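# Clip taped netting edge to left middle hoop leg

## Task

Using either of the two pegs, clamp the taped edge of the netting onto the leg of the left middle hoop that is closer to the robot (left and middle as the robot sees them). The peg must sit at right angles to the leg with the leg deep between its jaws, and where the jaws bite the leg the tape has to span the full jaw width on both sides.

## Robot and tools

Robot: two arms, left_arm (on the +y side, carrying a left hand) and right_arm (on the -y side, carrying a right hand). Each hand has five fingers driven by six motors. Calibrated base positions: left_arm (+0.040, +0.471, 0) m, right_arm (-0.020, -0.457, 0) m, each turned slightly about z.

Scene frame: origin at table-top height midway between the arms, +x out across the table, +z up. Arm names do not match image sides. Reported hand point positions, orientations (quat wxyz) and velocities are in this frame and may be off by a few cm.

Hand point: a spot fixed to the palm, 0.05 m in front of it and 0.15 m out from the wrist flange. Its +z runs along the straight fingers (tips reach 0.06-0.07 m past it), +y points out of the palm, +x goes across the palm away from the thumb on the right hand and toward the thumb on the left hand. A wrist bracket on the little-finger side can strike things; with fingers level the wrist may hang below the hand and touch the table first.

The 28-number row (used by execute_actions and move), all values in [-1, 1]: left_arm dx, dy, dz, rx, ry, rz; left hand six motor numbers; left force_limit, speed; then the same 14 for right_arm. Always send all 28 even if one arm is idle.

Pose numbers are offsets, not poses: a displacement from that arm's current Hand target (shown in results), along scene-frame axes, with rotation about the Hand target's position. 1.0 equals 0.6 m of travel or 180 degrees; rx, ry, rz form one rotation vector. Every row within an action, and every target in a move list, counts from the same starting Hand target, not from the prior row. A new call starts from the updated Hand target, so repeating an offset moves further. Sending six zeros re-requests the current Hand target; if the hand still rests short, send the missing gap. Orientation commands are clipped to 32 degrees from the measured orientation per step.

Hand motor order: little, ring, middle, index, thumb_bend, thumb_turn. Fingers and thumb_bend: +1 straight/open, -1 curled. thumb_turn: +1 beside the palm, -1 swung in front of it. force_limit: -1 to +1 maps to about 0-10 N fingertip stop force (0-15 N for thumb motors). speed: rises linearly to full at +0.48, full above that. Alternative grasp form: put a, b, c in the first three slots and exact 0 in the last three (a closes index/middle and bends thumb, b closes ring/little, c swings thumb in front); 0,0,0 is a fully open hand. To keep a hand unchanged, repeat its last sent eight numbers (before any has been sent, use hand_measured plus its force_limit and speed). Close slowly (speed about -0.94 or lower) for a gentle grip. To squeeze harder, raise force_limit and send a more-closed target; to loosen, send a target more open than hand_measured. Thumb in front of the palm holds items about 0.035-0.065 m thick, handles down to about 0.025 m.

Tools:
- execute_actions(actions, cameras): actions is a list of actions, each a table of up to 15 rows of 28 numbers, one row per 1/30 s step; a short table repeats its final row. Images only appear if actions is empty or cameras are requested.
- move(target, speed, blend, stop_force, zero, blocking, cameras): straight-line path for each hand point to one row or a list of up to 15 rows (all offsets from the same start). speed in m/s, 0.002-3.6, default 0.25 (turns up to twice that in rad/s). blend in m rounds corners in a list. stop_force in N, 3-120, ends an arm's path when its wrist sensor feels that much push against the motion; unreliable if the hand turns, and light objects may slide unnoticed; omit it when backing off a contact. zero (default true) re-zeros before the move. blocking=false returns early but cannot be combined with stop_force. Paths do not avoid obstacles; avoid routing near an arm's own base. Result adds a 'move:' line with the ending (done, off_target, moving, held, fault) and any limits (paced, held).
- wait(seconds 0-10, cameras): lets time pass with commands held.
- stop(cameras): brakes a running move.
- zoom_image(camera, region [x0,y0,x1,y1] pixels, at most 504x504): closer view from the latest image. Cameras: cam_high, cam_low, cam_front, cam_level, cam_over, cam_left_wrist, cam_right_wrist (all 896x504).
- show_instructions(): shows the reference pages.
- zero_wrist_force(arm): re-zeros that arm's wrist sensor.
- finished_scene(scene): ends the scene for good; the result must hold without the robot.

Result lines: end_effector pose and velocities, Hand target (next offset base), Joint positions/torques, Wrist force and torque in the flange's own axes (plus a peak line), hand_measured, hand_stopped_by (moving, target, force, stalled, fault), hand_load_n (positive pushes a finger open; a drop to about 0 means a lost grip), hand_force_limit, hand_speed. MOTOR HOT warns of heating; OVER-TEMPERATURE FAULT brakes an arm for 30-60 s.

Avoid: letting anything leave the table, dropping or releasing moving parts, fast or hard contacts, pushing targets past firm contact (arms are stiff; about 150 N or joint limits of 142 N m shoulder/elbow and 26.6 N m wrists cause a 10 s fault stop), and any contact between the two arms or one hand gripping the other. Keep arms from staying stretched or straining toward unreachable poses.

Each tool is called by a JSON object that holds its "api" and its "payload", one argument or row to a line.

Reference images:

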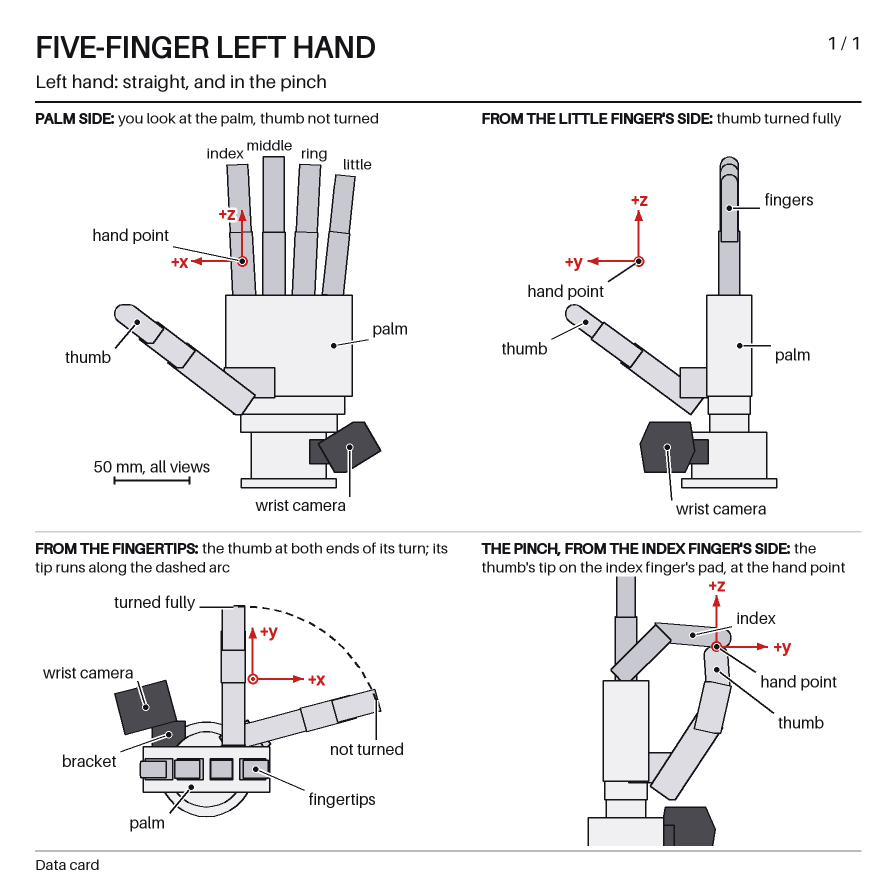

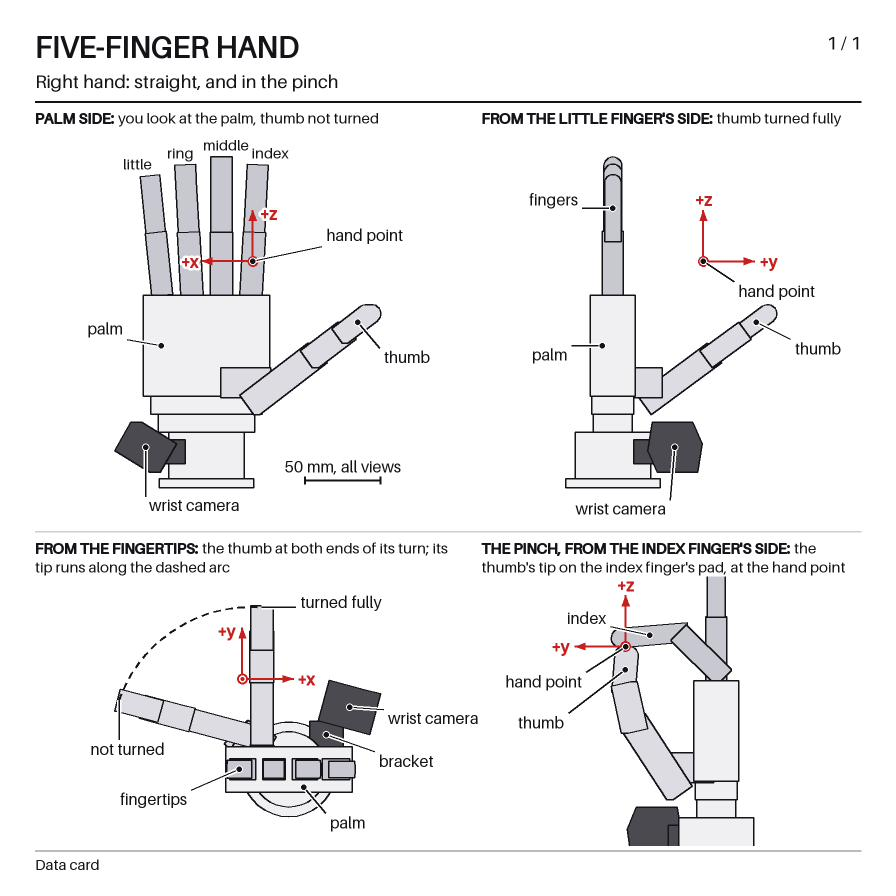

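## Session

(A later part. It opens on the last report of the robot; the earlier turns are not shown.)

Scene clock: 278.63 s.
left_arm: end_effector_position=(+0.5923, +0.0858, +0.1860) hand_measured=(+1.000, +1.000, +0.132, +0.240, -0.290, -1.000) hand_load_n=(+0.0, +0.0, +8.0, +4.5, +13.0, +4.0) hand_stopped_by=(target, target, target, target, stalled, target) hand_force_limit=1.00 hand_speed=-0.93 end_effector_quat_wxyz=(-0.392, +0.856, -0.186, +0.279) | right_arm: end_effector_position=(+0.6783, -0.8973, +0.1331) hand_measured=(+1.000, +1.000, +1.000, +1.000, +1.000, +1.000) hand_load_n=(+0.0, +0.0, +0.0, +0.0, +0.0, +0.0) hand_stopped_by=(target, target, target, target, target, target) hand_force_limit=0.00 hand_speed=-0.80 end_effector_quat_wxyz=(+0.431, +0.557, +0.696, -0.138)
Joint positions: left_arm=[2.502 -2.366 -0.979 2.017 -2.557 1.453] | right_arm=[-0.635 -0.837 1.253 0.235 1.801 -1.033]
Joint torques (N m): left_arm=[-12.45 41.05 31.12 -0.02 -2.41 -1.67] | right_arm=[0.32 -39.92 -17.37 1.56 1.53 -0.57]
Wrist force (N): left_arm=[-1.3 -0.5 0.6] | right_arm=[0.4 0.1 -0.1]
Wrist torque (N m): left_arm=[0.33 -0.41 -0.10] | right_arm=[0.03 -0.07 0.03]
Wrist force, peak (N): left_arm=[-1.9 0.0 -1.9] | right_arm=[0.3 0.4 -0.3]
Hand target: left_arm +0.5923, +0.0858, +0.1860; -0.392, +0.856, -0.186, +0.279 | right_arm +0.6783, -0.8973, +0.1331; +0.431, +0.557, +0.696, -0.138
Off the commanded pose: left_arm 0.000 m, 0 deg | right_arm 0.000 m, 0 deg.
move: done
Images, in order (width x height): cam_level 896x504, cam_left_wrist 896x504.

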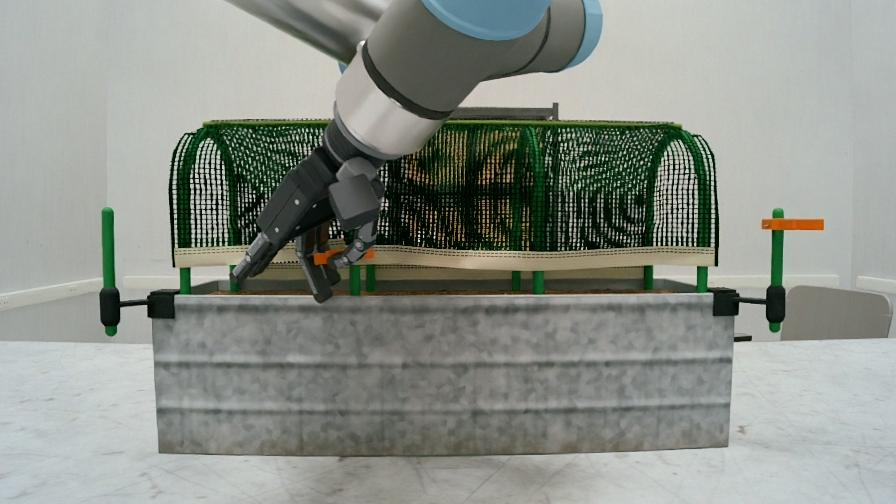

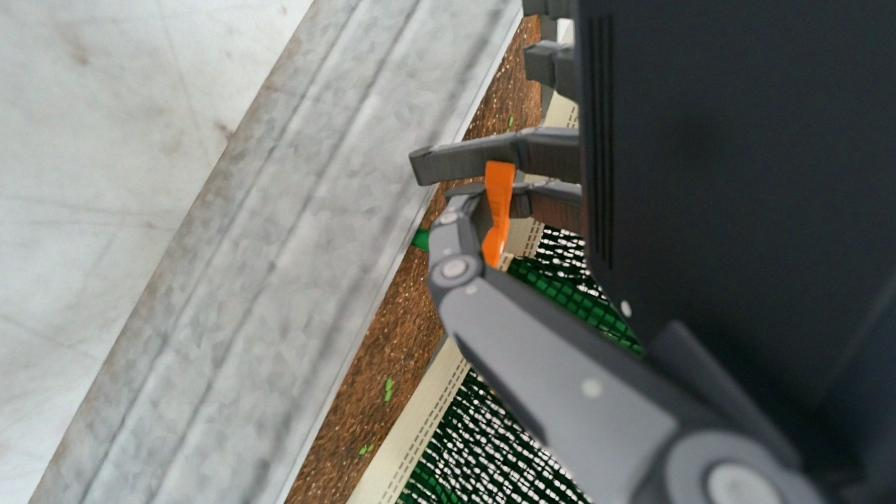

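{"api": "move", "payload": {
  "target": [0,0,0.0018,0,0,0,1,1,0.13,0.24,-0.30,-1,1.0,-0.93,0,0,0,0,0,0,0,0,0,0,0,0,0,-0.8],
  "speed": 0.02,
  "cameras": ["cam_level", "cam_left_wrist", "cam_over"]
}}

{"api": "zoom_image", "payload": {
  "camera": "cam_level",
  "region": [310, 230, 394, 277]
}}

{"api": "zoom_image", "payload": {
  "camera": "cam_over",
  "region": [340, 190, 420, 260]
}}

Scene clock: 280.93 s.
left_arm: end_effector_position=(+0.5923, +0.0858, +0.1870) hand_measured=(+1.000, +1.000, +0.132, +0.240, -0.290, -1.000) hand_load_n=(+0.0, +0.0, +8.0, +4.0, +13.0, +3.5) hand_stopped_by=(target, target, target, target, stalled, target) hand_force_limit=1.00 hand_speed=-0.93 end_effector_quat_wxyz=(-0.392, +0.856, -0.186, +0.279) | right_arm: end_effector_position=(+0.6783, -0.8973, +0.1331) hand_measured=(+1.000, +1.000, +1.000, +1.000, +1.000, +1.000) hand_load_n=(+0.0, +0.0, +0.0, +0.0, +0.0, +0.0) hand_stopped_by=(target, target, target, target, target, target) hand_force_limit=0.00 hand_speed=-0.80 end_effector_quat_wxyz=(+0.431, +0.557, +0.696, -0.138)
Joint positions: left_arm=[2.502 -2.366 -0.978 2.015 -2.557 1.453] | right_arm=[-0.635 -0.837 1.253 0.235 1.801 -1.033]
Joint torques (N m): left_arm=[-12.44 57.13 31.32 -3.58 -2.21 -1.7] | right_arm=[0.41 -39.96 -17.08 1.49 1.54 -0.44]
Wrist force (N): left_arm=[-1.6 -0.4 0.6] | right_arm=[0.2 0.2 -0.3]
Wrist torque (N m): left_arm=[0.32 -0.40 -0.10] | right_arm=[0.05 -0.03 0.02]
Wrist force, peak (N): left_arm=[-2.0 -0.7 0.6] | right_arm=[0.4 0.4 -0.2]
Hand target: left_arm +0.5923, +0.0858, +0.1870; -0.392, +0.856, -0.186, +0.279 | right_arm +0.6783, -0.8973, +0.1331; +0.431, +0.557, +0.696, -0.138
Off the commanded pose: left_arm 0.000 m, 0 deg | right_arm 0.000 m, 0 deg.
move: done
Images, in order (width x height): cam_level 896x504, cam_over 896x504, cam_left_wrist 896x504.

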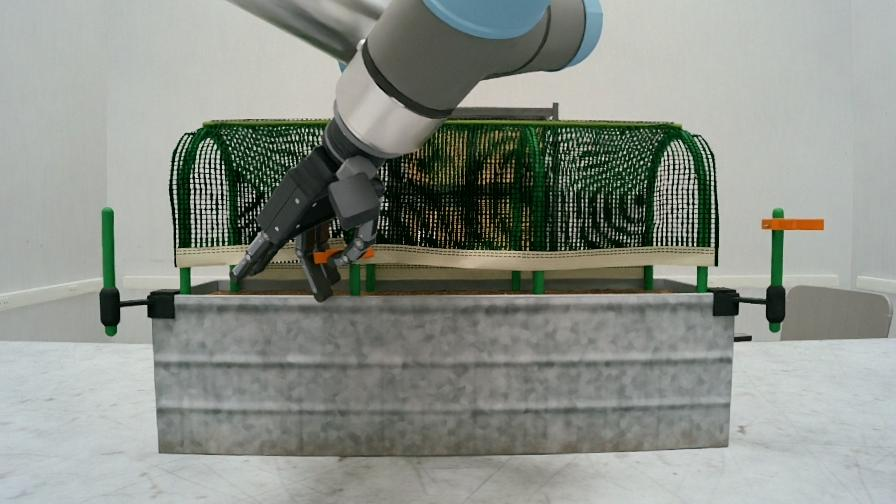

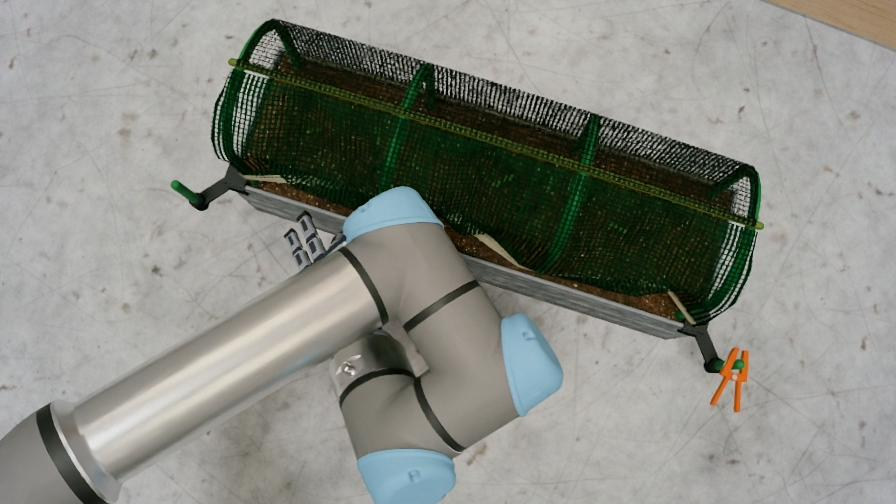

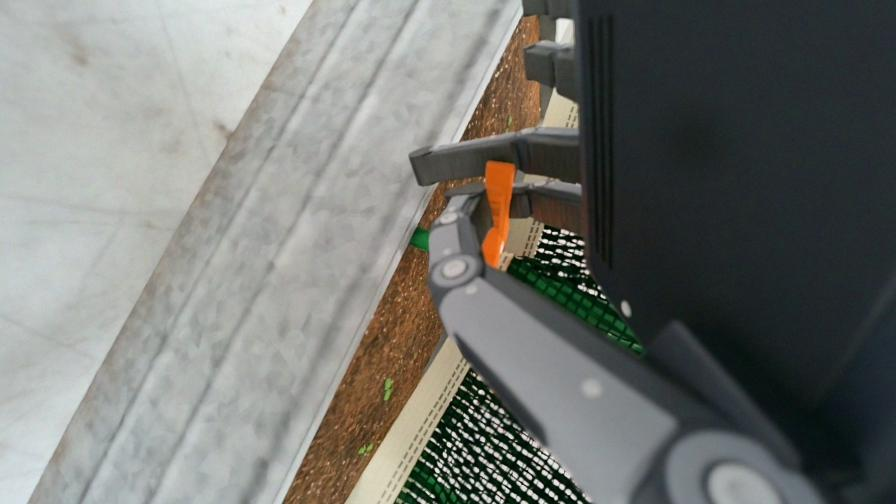

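Scaled by 6.000 from the camera's 896x504 image, which has a finer 1280x720 frame.

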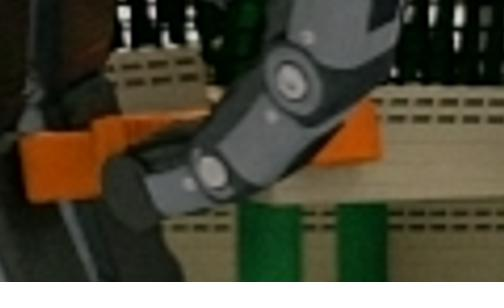

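Scaled by 6.300 from the camera's 896x504 image, which has a finer 1280x720 frame.

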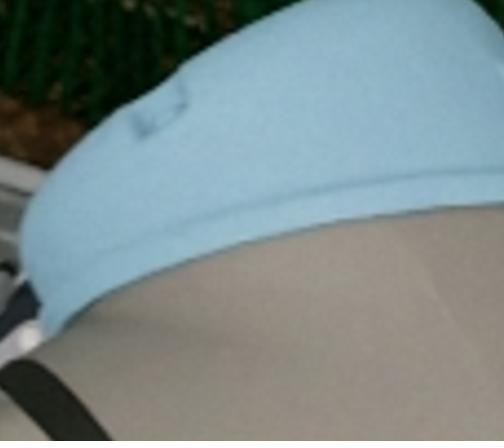

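{"api": "move", "payload": {
  "target": [0,0,0,0,0,0,1,1,0.165,0.28,-0.26,-1,1.0,-0.93,0,0,0,0,0,0,0,0,0,0,0,0,0,-0.8],
  "speed": 0.05,
  "cameras": ["cam_level", "cam_left_wrist"]
}}

{"api": "zoom_image", "payload": {
  "camera": "cam_level",
  "region": [310, 230, 394, 277]
}}

{"api": "zoom_image", "payload": {
  "camera": "cam_left_wrist",
  "region": [400, 130, 580, 300]
}}

Scene clock: 281.77 s.
left_arm: end_effector_position=(+0.5923, +0.0858, +0.1870) hand_measured=(+1.000, +1.000, +0.168, +0.280, -0.254, -1.000) hand_load_n=(+0.0, +0.0, +8.5, +0.0, +10.0, +3.5) hand_stopped_by=(target, target, target, target, target, target) hand_force_limit=1.00 hand_speed=-0.93 end_effector_quat_wxyz=(-0.392, +0.856, -0.186, +0.279) | right_arm: end_effector_position=(+0.6783, -0.8973, +0.1331) hand_measured=(+1.000, +1.000, +1.000, +1.000, +1.000, +1.000) hand_load_n=(+0.0, +0.0, +0.0, +0.0, +0.0, +0.0) hand_stopped_by=(target, target, target, target, target, target) hand_force_limit=0.00 hand_speed=-0.80 end_effector_quat_wxyz=(+0.431, +0.557, +0.696, -0.138)
Joint positions: left_arm=[2.502 -2.366 -0.978 2.015 -2.557 1.453] | right_arm=[-0.635 -0.837 1.253 0.235 1.801 -1.033]
Joint torques (N m): left_arm=[-9.75 56.87 31.4 -3.4 -2.32 -1.66] | right_arm=[0.5 -39.84 -16.93 1.5 1.6 -0.55]
Wrist force (N): left_arm=[-1.8 0.2 -1.6] | right_arm=[0.1 0.1 -0.3]
Wrist torque (N m): left_arm=[0.33 -0.33 -0.09] | right_arm=[0.03 -0.01 0.01]
Wrist force, peak (N): left_arm=[-2.1 0.3 -1.6] | right_arm=[0.2 0.5 -0.1]
Hand target: left_arm +0.5923, +0.0858, +0.1870; -0.392, +0.856, -0.186, +0.279 | right_arm +0.6783, -0.8973, +0.1331; +0.431, +0.557, +0.696, -0.138
Off the commanded pose: left_arm 0.000 m, 0 deg | right_arm 0.000 m, 0 deg.
move: done
Images, in order (width x height): cam_level 896x504, cam_left_wrist 896x504.

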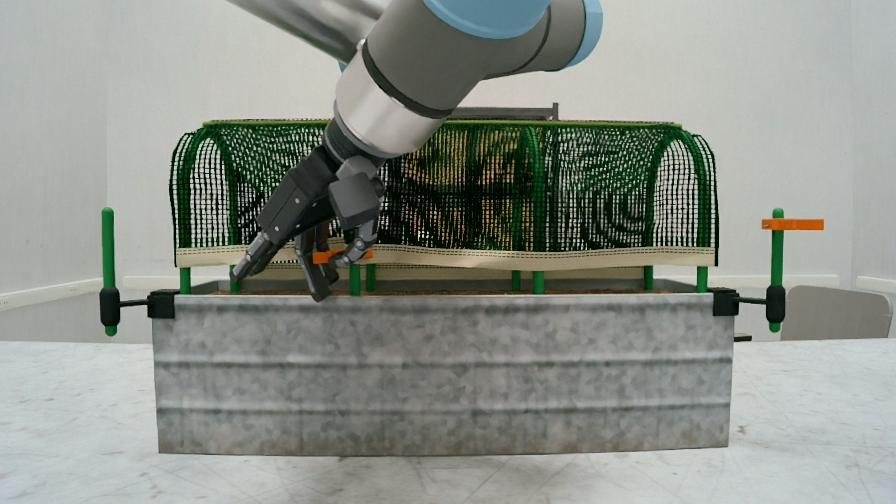

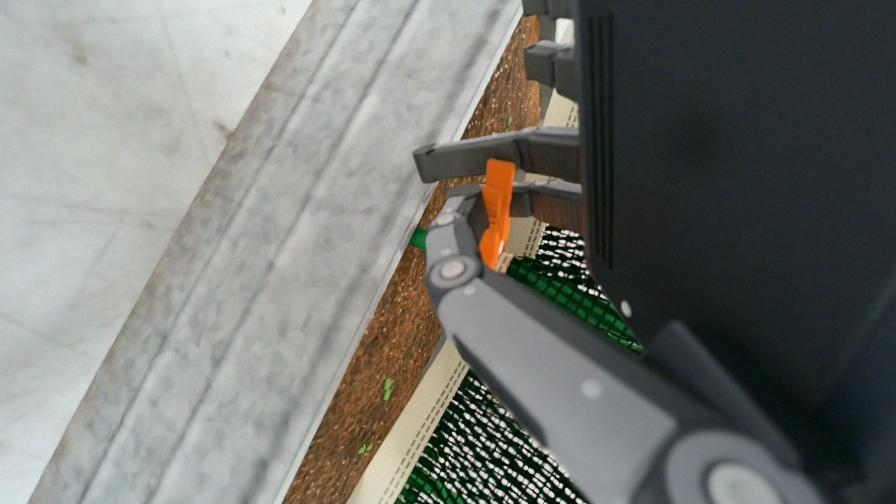

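Scaled by 6.000 from the camera's 896x504 image, which has a finer 1280x720 frame.

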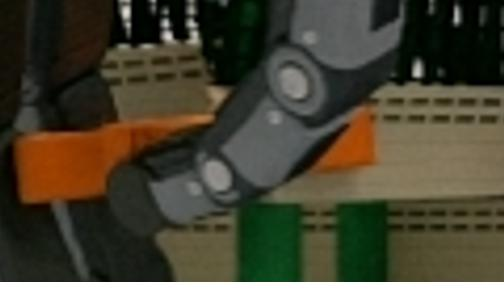

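Scaled by 2.800 from the camera's 896x504 image, which has a finer 1280x720 frame.

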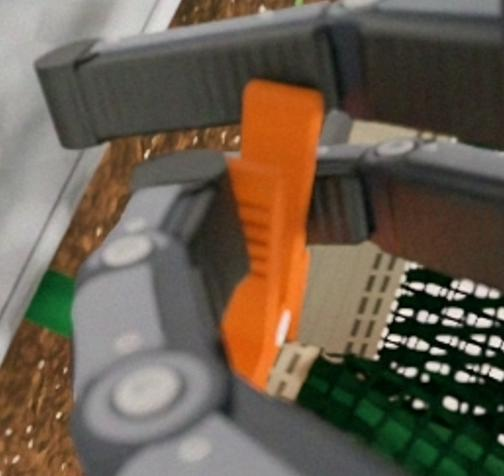

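{"api": "move", "payload": {
  "target": [0,0,0.0025,-0.0142,0.0087,0,1,1,0.20,0.32,-0.22,-1,1.0,-0.93,0,0,0,0,0,0,0,0,0,0,0,0,0,-0.8],
  "speed": 0.05,
  "cameras": ["cam_level", "cam_left_wrist"]
}}

{"api": "zoom_image", "payload": {
  "camera": "cam_level",
  "region": [310, 230, 394, 277]
}}

{"api": "zoom_image", "payload": {
  "camera": "cam_left_wrist",
  "region": [400, 130, 580, 300]
}}

Scene clock: 283.33 s.
left_arm: end_effector_position=(+0.5923, +0.0858, +0.1885) hand_measured=(+1.000, +1.000, +0.202, +0.320, -0.216, -1.000) hand_load_n=(+0.0, +0.0, +7.0, +0.0, +8.5, +2.5) hand_stopped_by=(target, target, target, target, target, target) hand_force_limit=1.00 hand_speed=-0.93 end_effector_quat_wxyz=(-0.371, +0.869, -0.185, +0.272) | right_arm: end_effector_position=(+0.6783, -0.8973, +0.1331) hand_measured=(+1.000, +1.000, +1.000, +1.000, +1.000, +1.000) hand_load_n=(+0.0, +0.0, +0.0, +0.0, +0.0, +0.0) hand_stopped_by=(target, target, target, target, target, target) hand_force_limit=0.00 hand_speed=-0.80 end_effector_quat_wxyz=(+0.431, +0.557, +0.696, -0.138)
Joint positions: left_arm=[2.517 -2.351 -0.977 2.008 -2.503 1.457] | right_arm=[-0.635 -0.837 1.253 0.235 1.801 -1.033]
Joint torques (N m): left_arm=[10.18 57.29 31.52 -2.98 0.89 1.78] | right_arm=[-0.11 -40.38 -17.55 1.54 1.56 -0.56]
Wrist force (N): left_arm=[-2.5 -0.1 -1.8] | right_arm=[0.0 0.0 0.1]
Wrist torque (N m): left_arm=[0.32 -0.31 -0.29] | right_arm=[0.00 0.00 -0.01]
Wrist force, peak (N): left_arm=[-2.6 -0.2 -1.9] | right_arm=[0.6 0.3 -0.1]
Hand target: left_arm +0.5923, +0.0858, +0.1885; -0.371, +0.869, -0.185, +0.272 | right_arm +0.6783, -0.8973, +0.1331; +0.431, +0.557, +0.696, -0.138
Off the commanded pose: left_arm 0.000 m, 0 deg | right_arm 0.000 m, 0 deg.
move: done
Images, in order (width x height): cam_level 896x504, cam_left_wrist 896x504.

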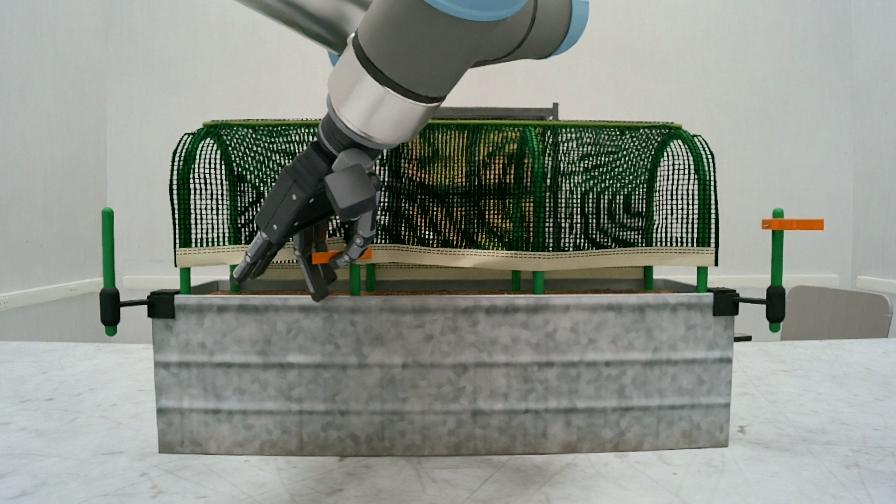

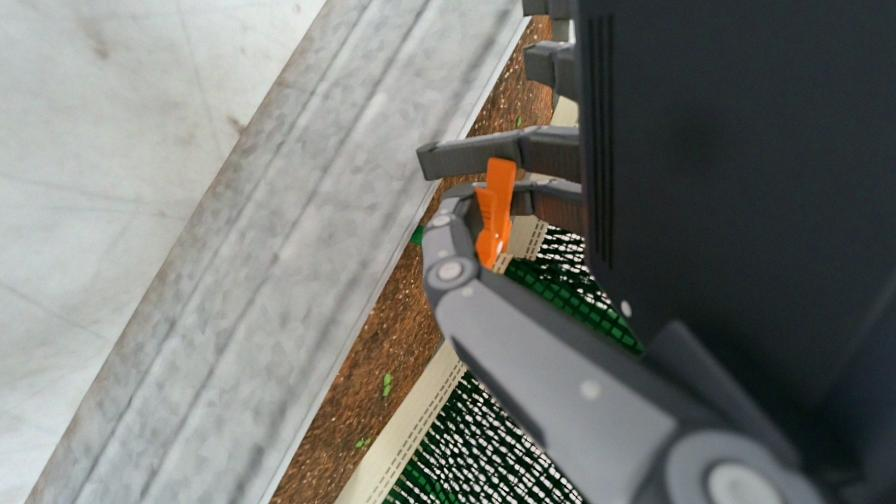

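Scaled by 6.000 from the camera's 896x504 image, which has a finer 1280x720 frame.

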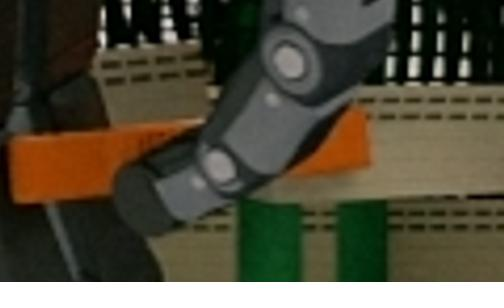

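Scaled by 2.800 from the camera's 896x504 image, which has a finer 1280x720 frame.

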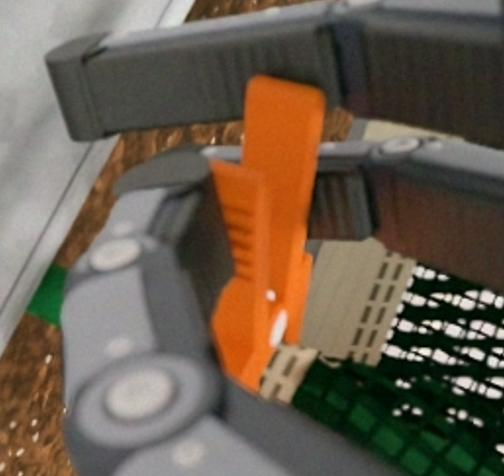

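{"api": "move", "payload": {
  "target": [0,0,0.0012,-0.0095,0.0058,0,1,1,0.24,0.36,-0.18,-1,1.0,-0.93,0,0,0,0,0,0,0,0,0,0,0,0,0,-0.8],
  "speed": 0.05,
  "cameras": ["cam_level", "cam_left_wrist"]
}}

{"api": "zoom_image", "payload": {
  "camera": "cam_level",
  "region": [310, 230, 394, 277]
}}

{"api": "zoom_image", "payload": {
  "camera": "cam_left_wrist",
  "region": [400, 130, 580, 300]
}}

Scene clock: 284.77 s.
left_arm: end_effector_position=(+0.5923, +0.0858, +0.1893) hand_measured=(+1.000, +1.000, +0.240, +0.360, -0.176, -1.000) hand_load_n=(+0.0, +0.0, +5.5, +0.0, +6.0, +1.5) hand_stopped_by=(target, target, target, target, target, target) hand_force_limit=1.00 hand_speed=-0.93 end_effector_quat_wxyz=(-0.356, +0.876, -0.184, +0.267) | right_arm: end_effector_position=(+0.6783, -0.8973, +0.1331) hand_measured=(+1.000, +1.000, +1.000, +1.000, +1.000, +1.000) hand_load_n=(+0.0, +0.0, +0.0, +0.0, +0.0, +0.0) hand_stopped_by=(target, target, target, target, target, target) hand_force_limit=0.00 hand_speed=-0.80 end_effector_quat_wxyz=(+0.431, +0.557, +0.696, -0.138)
Joint positions: left_arm=[2.528 -2.341 -0.977 2.004 -2.467 1.46] | right_arm=[-0.635 -0.837 1.253 0.235 1.801 -1.033]
Joint torques (N m): left_arm=[8.29 56.89 30.06 -3.47 0.73 1.69] | right_arm=[0.49 -40.45 -17.17 1.52 1.47 -0.49]
Wrist force (N): left_arm=[-1.9 0.2 -2.0] | right_arm=[0.1 0.2 -0.3]
Wrist torque (N m): left_arm=[0.33 -0.27 -0.26] | right_arm=[0.05 -0.01 0.01]
Wrist force, peak (N): left_arm=[-2.7 0.1 -2.1] | right_arm=[0.4 0.3 -0.4]
Hand target: left_arm +0.5923, +0.0858, +0.1893; -0.356, +0.877, -0.184, +0.267 | right_arm +0.6783, -0.8973, +0.1331; +0.431, +0.557, +0.696, -0.138
Off the commanded pose: left_arm 0.000 m, 0 deg | right_arm 0.000 m, 0 deg.
move: done
Images, in order (width x height): cam_level 896x504, cam_left_wrist 896x504.

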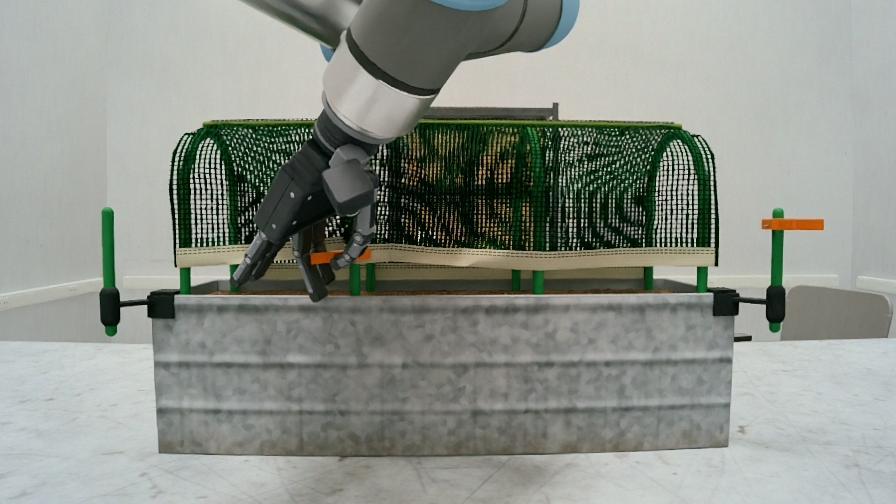

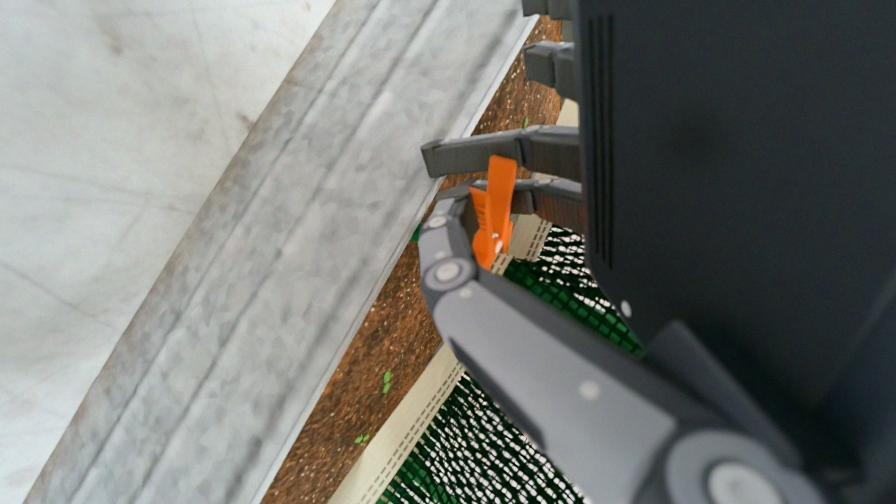

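Scaled by 6.000 from the camera's 896x504 image, which has a finer 1280x720 frame.

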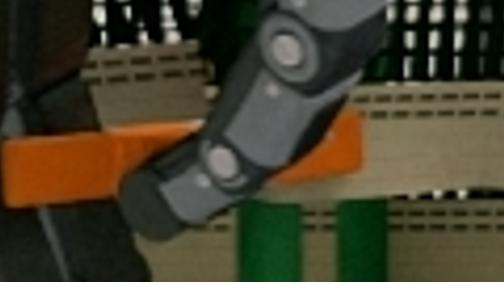

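Scaled by 2.800 from the camera's 896x504 image, which has a finer 1280x720 frame.

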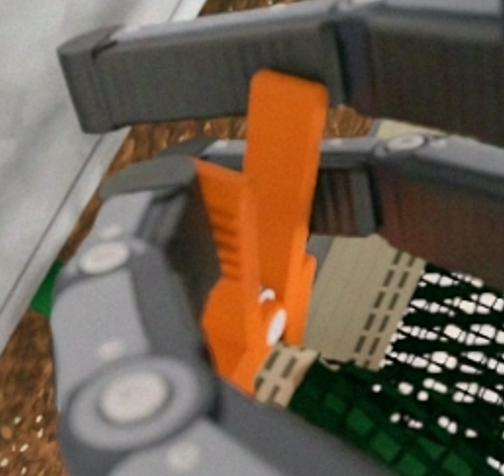

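{"api": "move", "payload": {
  "target": [0,0,0,0,0,0,1,1,0.30,0.42,-0.12,-1,1.0,-0.93,0,0,0,0,0,0,0,0,0,0,0,0,0,-0.8],
  "speed": 0.05,
  "cameras": ["cam_level"]
}}

{"api": "zoom_image", "payload": {
  "camera": "cam_level",
  "region": [310, 230, 394, 277]
}}

Scene clock: 285.97 s.
left_arm: end_effector_position=(+0.5923, +0.0858, +0.1893) hand_measured=(+1.000, +1.000, +0.300, +0.420, -0.120, -1.000) hand_load_n=(+0.0, +0.0, +0.5, +0.0, +0.0, +0.0) hand_stopped_by=(target, target, target, target, target, target) hand_force_limit=1.00 hand_speed=-0.93 end_effector_quat_wxyz=(-0.356, +0.877, -0.184, +0.267) | right_arm: end_effector_position=(+0.6783, -0.8973, +0.1331) hand_measured=(+1.000, +1.000, +1.000, +1.000, +1.000, +1.000) hand_load_n=(+0.0, +0.0, +0.0, +0.0, +0.0, +0.0) hand_stopped_by=(target, target, target, target, target, target) hand_force_limit=0.00 hand_speed=-0.80 end_effector_quat_wxyz=(+0.431, +0.557, +0.696, -0.138)
Joint positions: left_arm=[2.528 -2.341 -0.977 2.004 -2.466 1.46] | right_arm=[-0.635 -0.837 1.253 0.235 1.801 -1.033]
Joint torques (N m): left_arm=[8.67 56.5 18.94 -2.77 0.45 1.82] | right_arm=[0.9 -40.08 -17.18 1.38 1.56 -0.54]
Wrist force (N): left_arm=[0.7 1.0 -1.5] | right_arm=[0.3 0.2 0.0]
Wrist torque (N m): left_arm=[0.32 -0.19 -0.20] | right_arm=[0.04 -0.06 0.03]
Wrist force, peak (N): left_arm=[-1.9 0.3 -2.2] | right_arm=[0.2 0.6 0.0]
Hand target: left_arm +0.5923, +0.0858, +0.1893; -0.356, +0.877, -0.184, +0.267 | right_arm +0.6783, -0.8973, +0.1331; +0.431, +0.557, +0.696, -0.138
Off the commanded pose: left_arm 0.000 m, 0 deg | right_arm 0.000 m, 0 deg.
move: done
Images, in order (width x height): cam_level 896x504.

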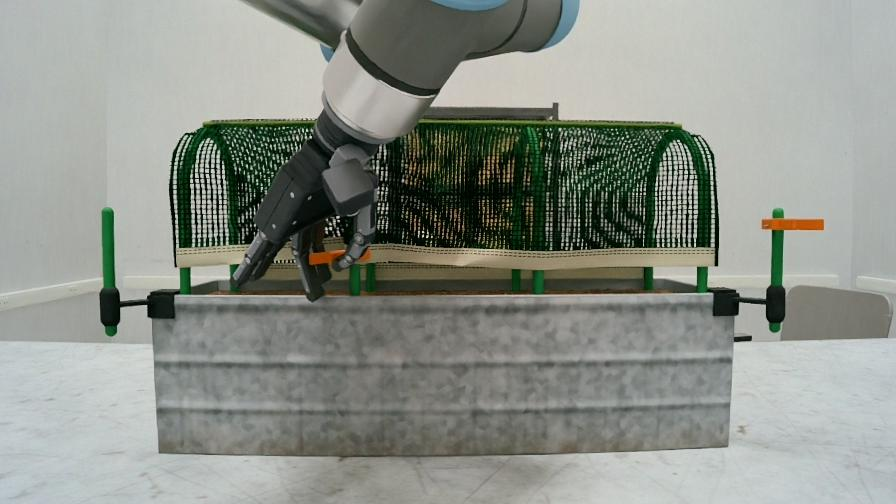

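Scaled by 6.000 from the camera's 896x504 image, which has a finer 1280x720 frame.

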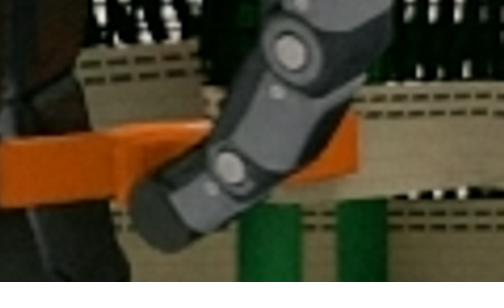

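{"api": "move", "payload": {
  "target": [
    [0,0,0,0,0,0,1,1,0.6,0.6,0.3,-1,1.0,-0.5,0,0,0,0,0,0,0,0,0,0,0,0,0,-0.8],
    [-0.0852,0.0522,0,0,0,0,1,1,0.6,0.6,0.3,-1,1.0,-0.5,0,0,0,0,0,0,0,0,0,0,0,0,0,-0.8],
    [-0.19,0.09,0.07,0,0,0,1,1,0.6,0.6,0.3,-1,1.0,-0.5,0,0,0,0,0,0,0,0,0,0,0,0,0,-0.8]
  ],
  "speed": [0.08, 0.06, 0.12],
  "blend": [0, 0.01, 0],
  "cameras": ["cam_level", "cam_left_wrist", "cam_over"]
}}

{"api": "zoom_image", "payload": {
  "camera": "cam_level",
  "region": [334, 240, 374, 272]
}}

{"api": "zoom_image", "payload": {
  "camera": "cam_level",
  "region": [300, 230, 384, 277]
}}

{"api": "zoom_image", "payload": {
  "camera": "cam_over",
  "region": [330, 190, 420, 260]
}}

Scene clock: 289.40 s.
left_arm: end_effector_position=(+0.4785, +0.1397, +0.2312) hand_measured=(+1.000, +1.000, +0.600, +0.600, +0.300, -1.000) hand_load_n=(+0.0, +0.0, +0.0, +0.0, +0.0, +0.0) hand_stopped_by=(target, target, target, target, target, target) hand_force_limit=1.00 hand_speed=-0.50 end_effector_quat_wxyz=(-0.356, +0.877, -0.184, +0.267) | right_arm: end_effector_position=(+0.6783, -0.8973, +0.1331) hand_measured=(+1.000, +1.000, +1.000, +1.000, +1.000, +1.000) hand_load_n=(+0.0, +0.0, +0.0, +0.0, +0.0, +0.0) hand_stopped_by=(target, target, target, target, target, target) hand_force_limit=0.00 hand_speed=-0.80 end_effector_quat_wxyz=(+0.431, +0.557, +0.696, -0.138)
Joint positions: left_arm=[2.473 -2.038 -1.383 2.038 -2.479 1.373] | right_arm=[-0.635 -0.837 1.253 0.235 1.801 -1.033]
Joint torques (N m): left_arm=[-11.44 45.58 4.73 -3.87 -2.6 -1.55] | right_arm=[-0.12 -39.83 -17.59 1.46 1.54 -0.46]
Wrist force (N): left_arm=[1.0 1.6 -1.8] | right_arm=[0.2 0.1 0.2]
Wrist torque (N m): left_arm=[0.34 -0.21 0.01] | right_arm=[0.01 -0.04 0.02]
Wrist force, peak (N): left_arm=[1.4 1.4 -2.1] | right_arm=[0.7 0.1 0.0]
Hand target: left_arm +0.4783, +0.1398, +0.2313; -0.356, +0.877, -0.184, +0.267 | right_arm +0.6783, -0.8973, +0.1331; +0.431, +0.557, +0.696, -0.138
Off the commanded pose: left_arm 0.000 m, 0 deg | right_arm 0.000 m, 0 deg.
move: done
Images, in order (width x height): cam_level 896x504, cam_over 896x504, cam_left_wrist 896x504.

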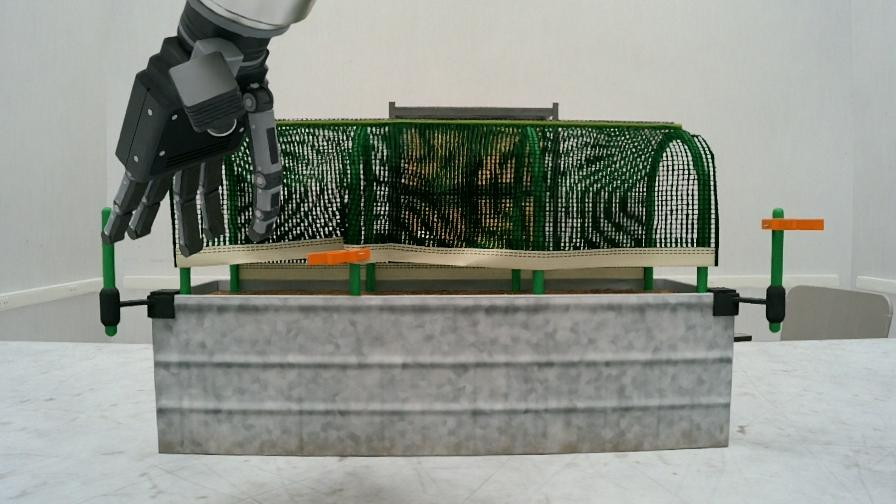

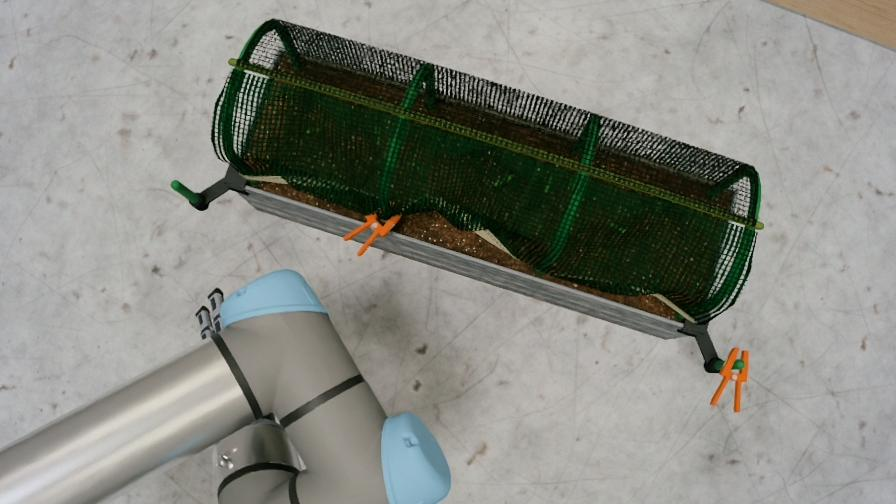

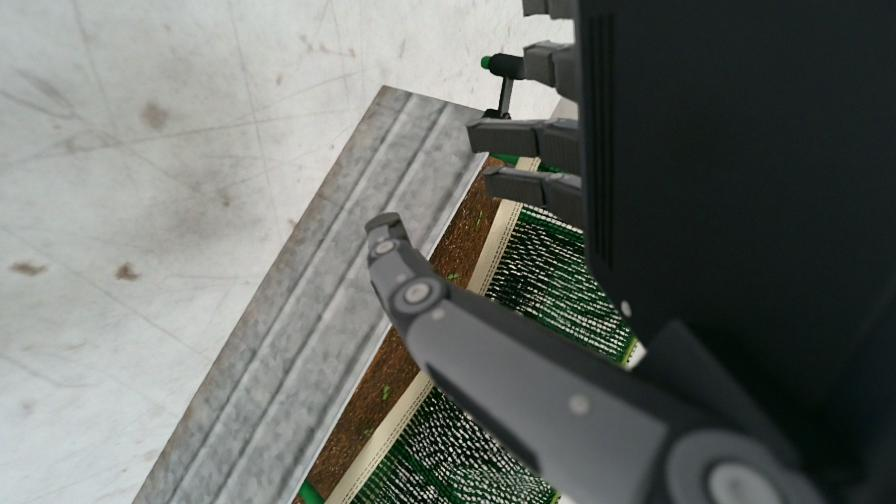

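Scaled by 12.600 from the camera's 896x504 image, which has a finer 1280x720 frame.

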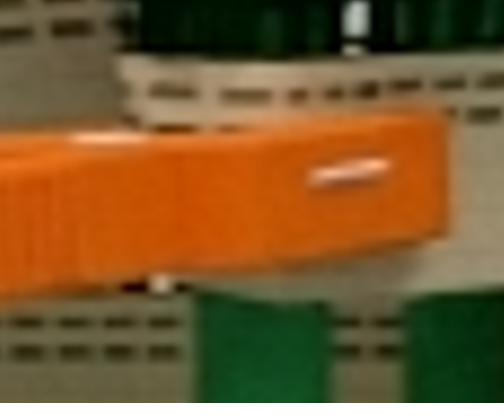

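Scaled by 6.000 from the camera's 896x504 image, which has a finer 1280x720 frame.

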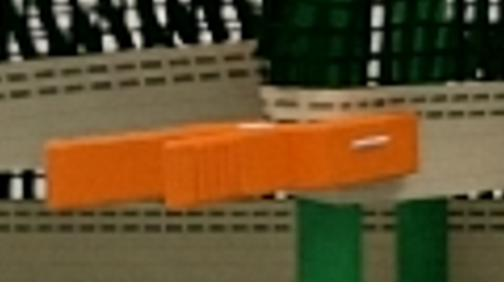

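Scaled by 5.600 from the camera's 896x504 image, which has a finer 1280x720 frame.

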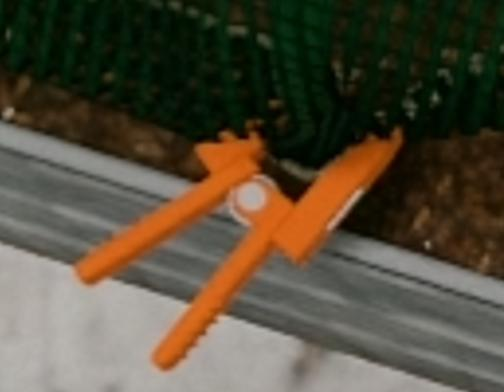

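{"api": "move", "payload": {
  "target": [-0.0082,-0.0423,-0.1177,0.005,-0.1226,-0.0444,1,1,0.6,0.6,0.999,0.999,1.0,-0.2,0,0,0,0,0,0,0,0,0,0,0,0,0,-0.8],
  "speed": 0.14,
  "cameras": ["cam_left_wrist"]
}}

{"api": "zoom_image", "payload": {
  "camera": "cam_left_wrist",
  "region": [450, 235, 530, 315]
}}

Scene clock: 292.30 s.
left_arm: end_effector_position=(+0.4734, +0.1144, +0.1606) hand_measured=(+1.000, +1.000, +0.600, +0.600, +1.000, +1.000) hand_load_n=(+0.0, +0.0, +0.0, +0.0, +0.0, +0.0) hand_stopped_by=(target, target, target, target, target, target) hand_force_limit=1.00 hand_speed=-0.20 end_effector_quat_wxyz=(-0.372, +0.792, -0.175, +0.452) | right_arm: end_effector_position=(+0.6783, -0.8973, +0.1331) hand_measured=(+1.000, +1.000, +1.000, +1.000, +1.000, +1.000) hand_load_n=(+0.0, +0.0, +0.0, +0.0, +0.0, +0.0) hand_stopped_by=(target, target, target, target, target, target) hand_force_limit=0.00 hand_speed=-0.80 end_effector_quat_wxyz=(+0.431, +0.557, +0.696, -0.138)
Joint positions: left_arm=[2.366 -2.011 -1.712 2.861 -2.714 1.662] | right_arm=[-0.635 -0.837 1.253 0.235 1.801 -1.033]
Joint torques (N m): left_arm=[9.43 43.42 2.7 0.5 0.7 1.76] | right_arm=[0.33 -40.3 -16.92 1.49 1.53 -0.54]
Wrist force (N): left_arm=[0.4 1.1 -2.0] | right_arm=[-0.1 0.2 0.0]
Wrist torque (N m): left_arm=[0.32 -0.23 -0.22] | right_arm=[0.03 0.01 0.00]
Wrist force, peak (N): left_arm=[0.5 2.0 -2.1] | right_arm=[0.4 0.4 -0.3]
Hand target: left_arm +0.4734, +0.1144, +0.1606; -0.372, +0.792, -0.175, +0.452 | right_arm +0.6783, -0.8973, +0.1331; +0.431, +0.557, +0.696, -0.138
Off the commanded pose: left_arm 0.000 m, 0 deg | right_arm 0.000 m, 0 deg.
move: done
Images, in order (width x height): cam_left_wrist 896x504.

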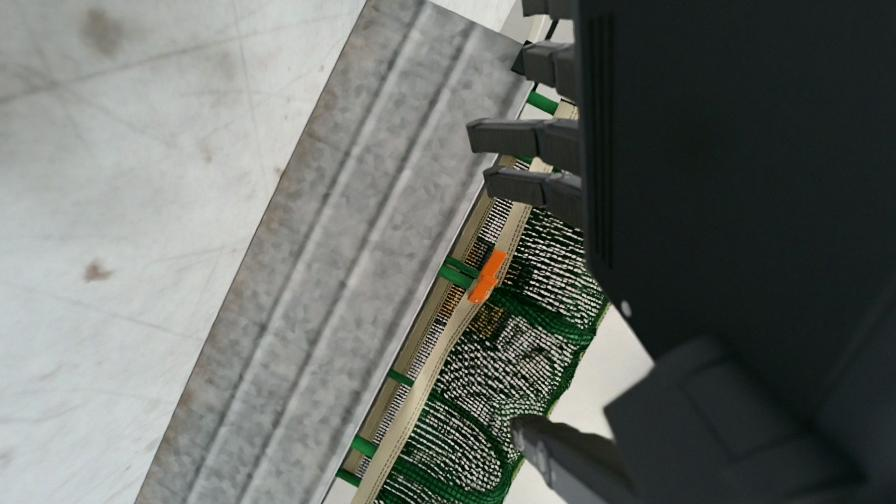

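Scaled by 6.300 from the camera's 896x504 image, which has a finer 1280x720 frame.

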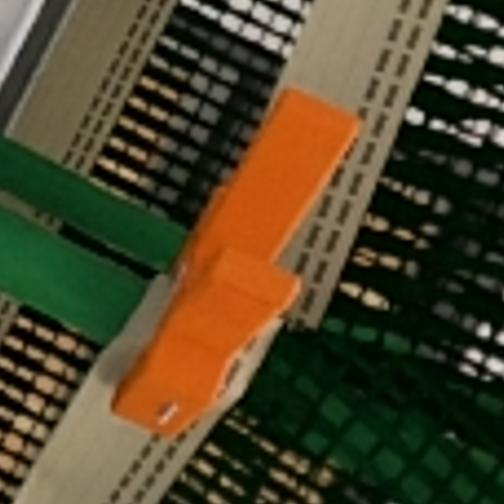

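{"api": "finished_scene", "payload": {

}}

The scene is finished: the task was done.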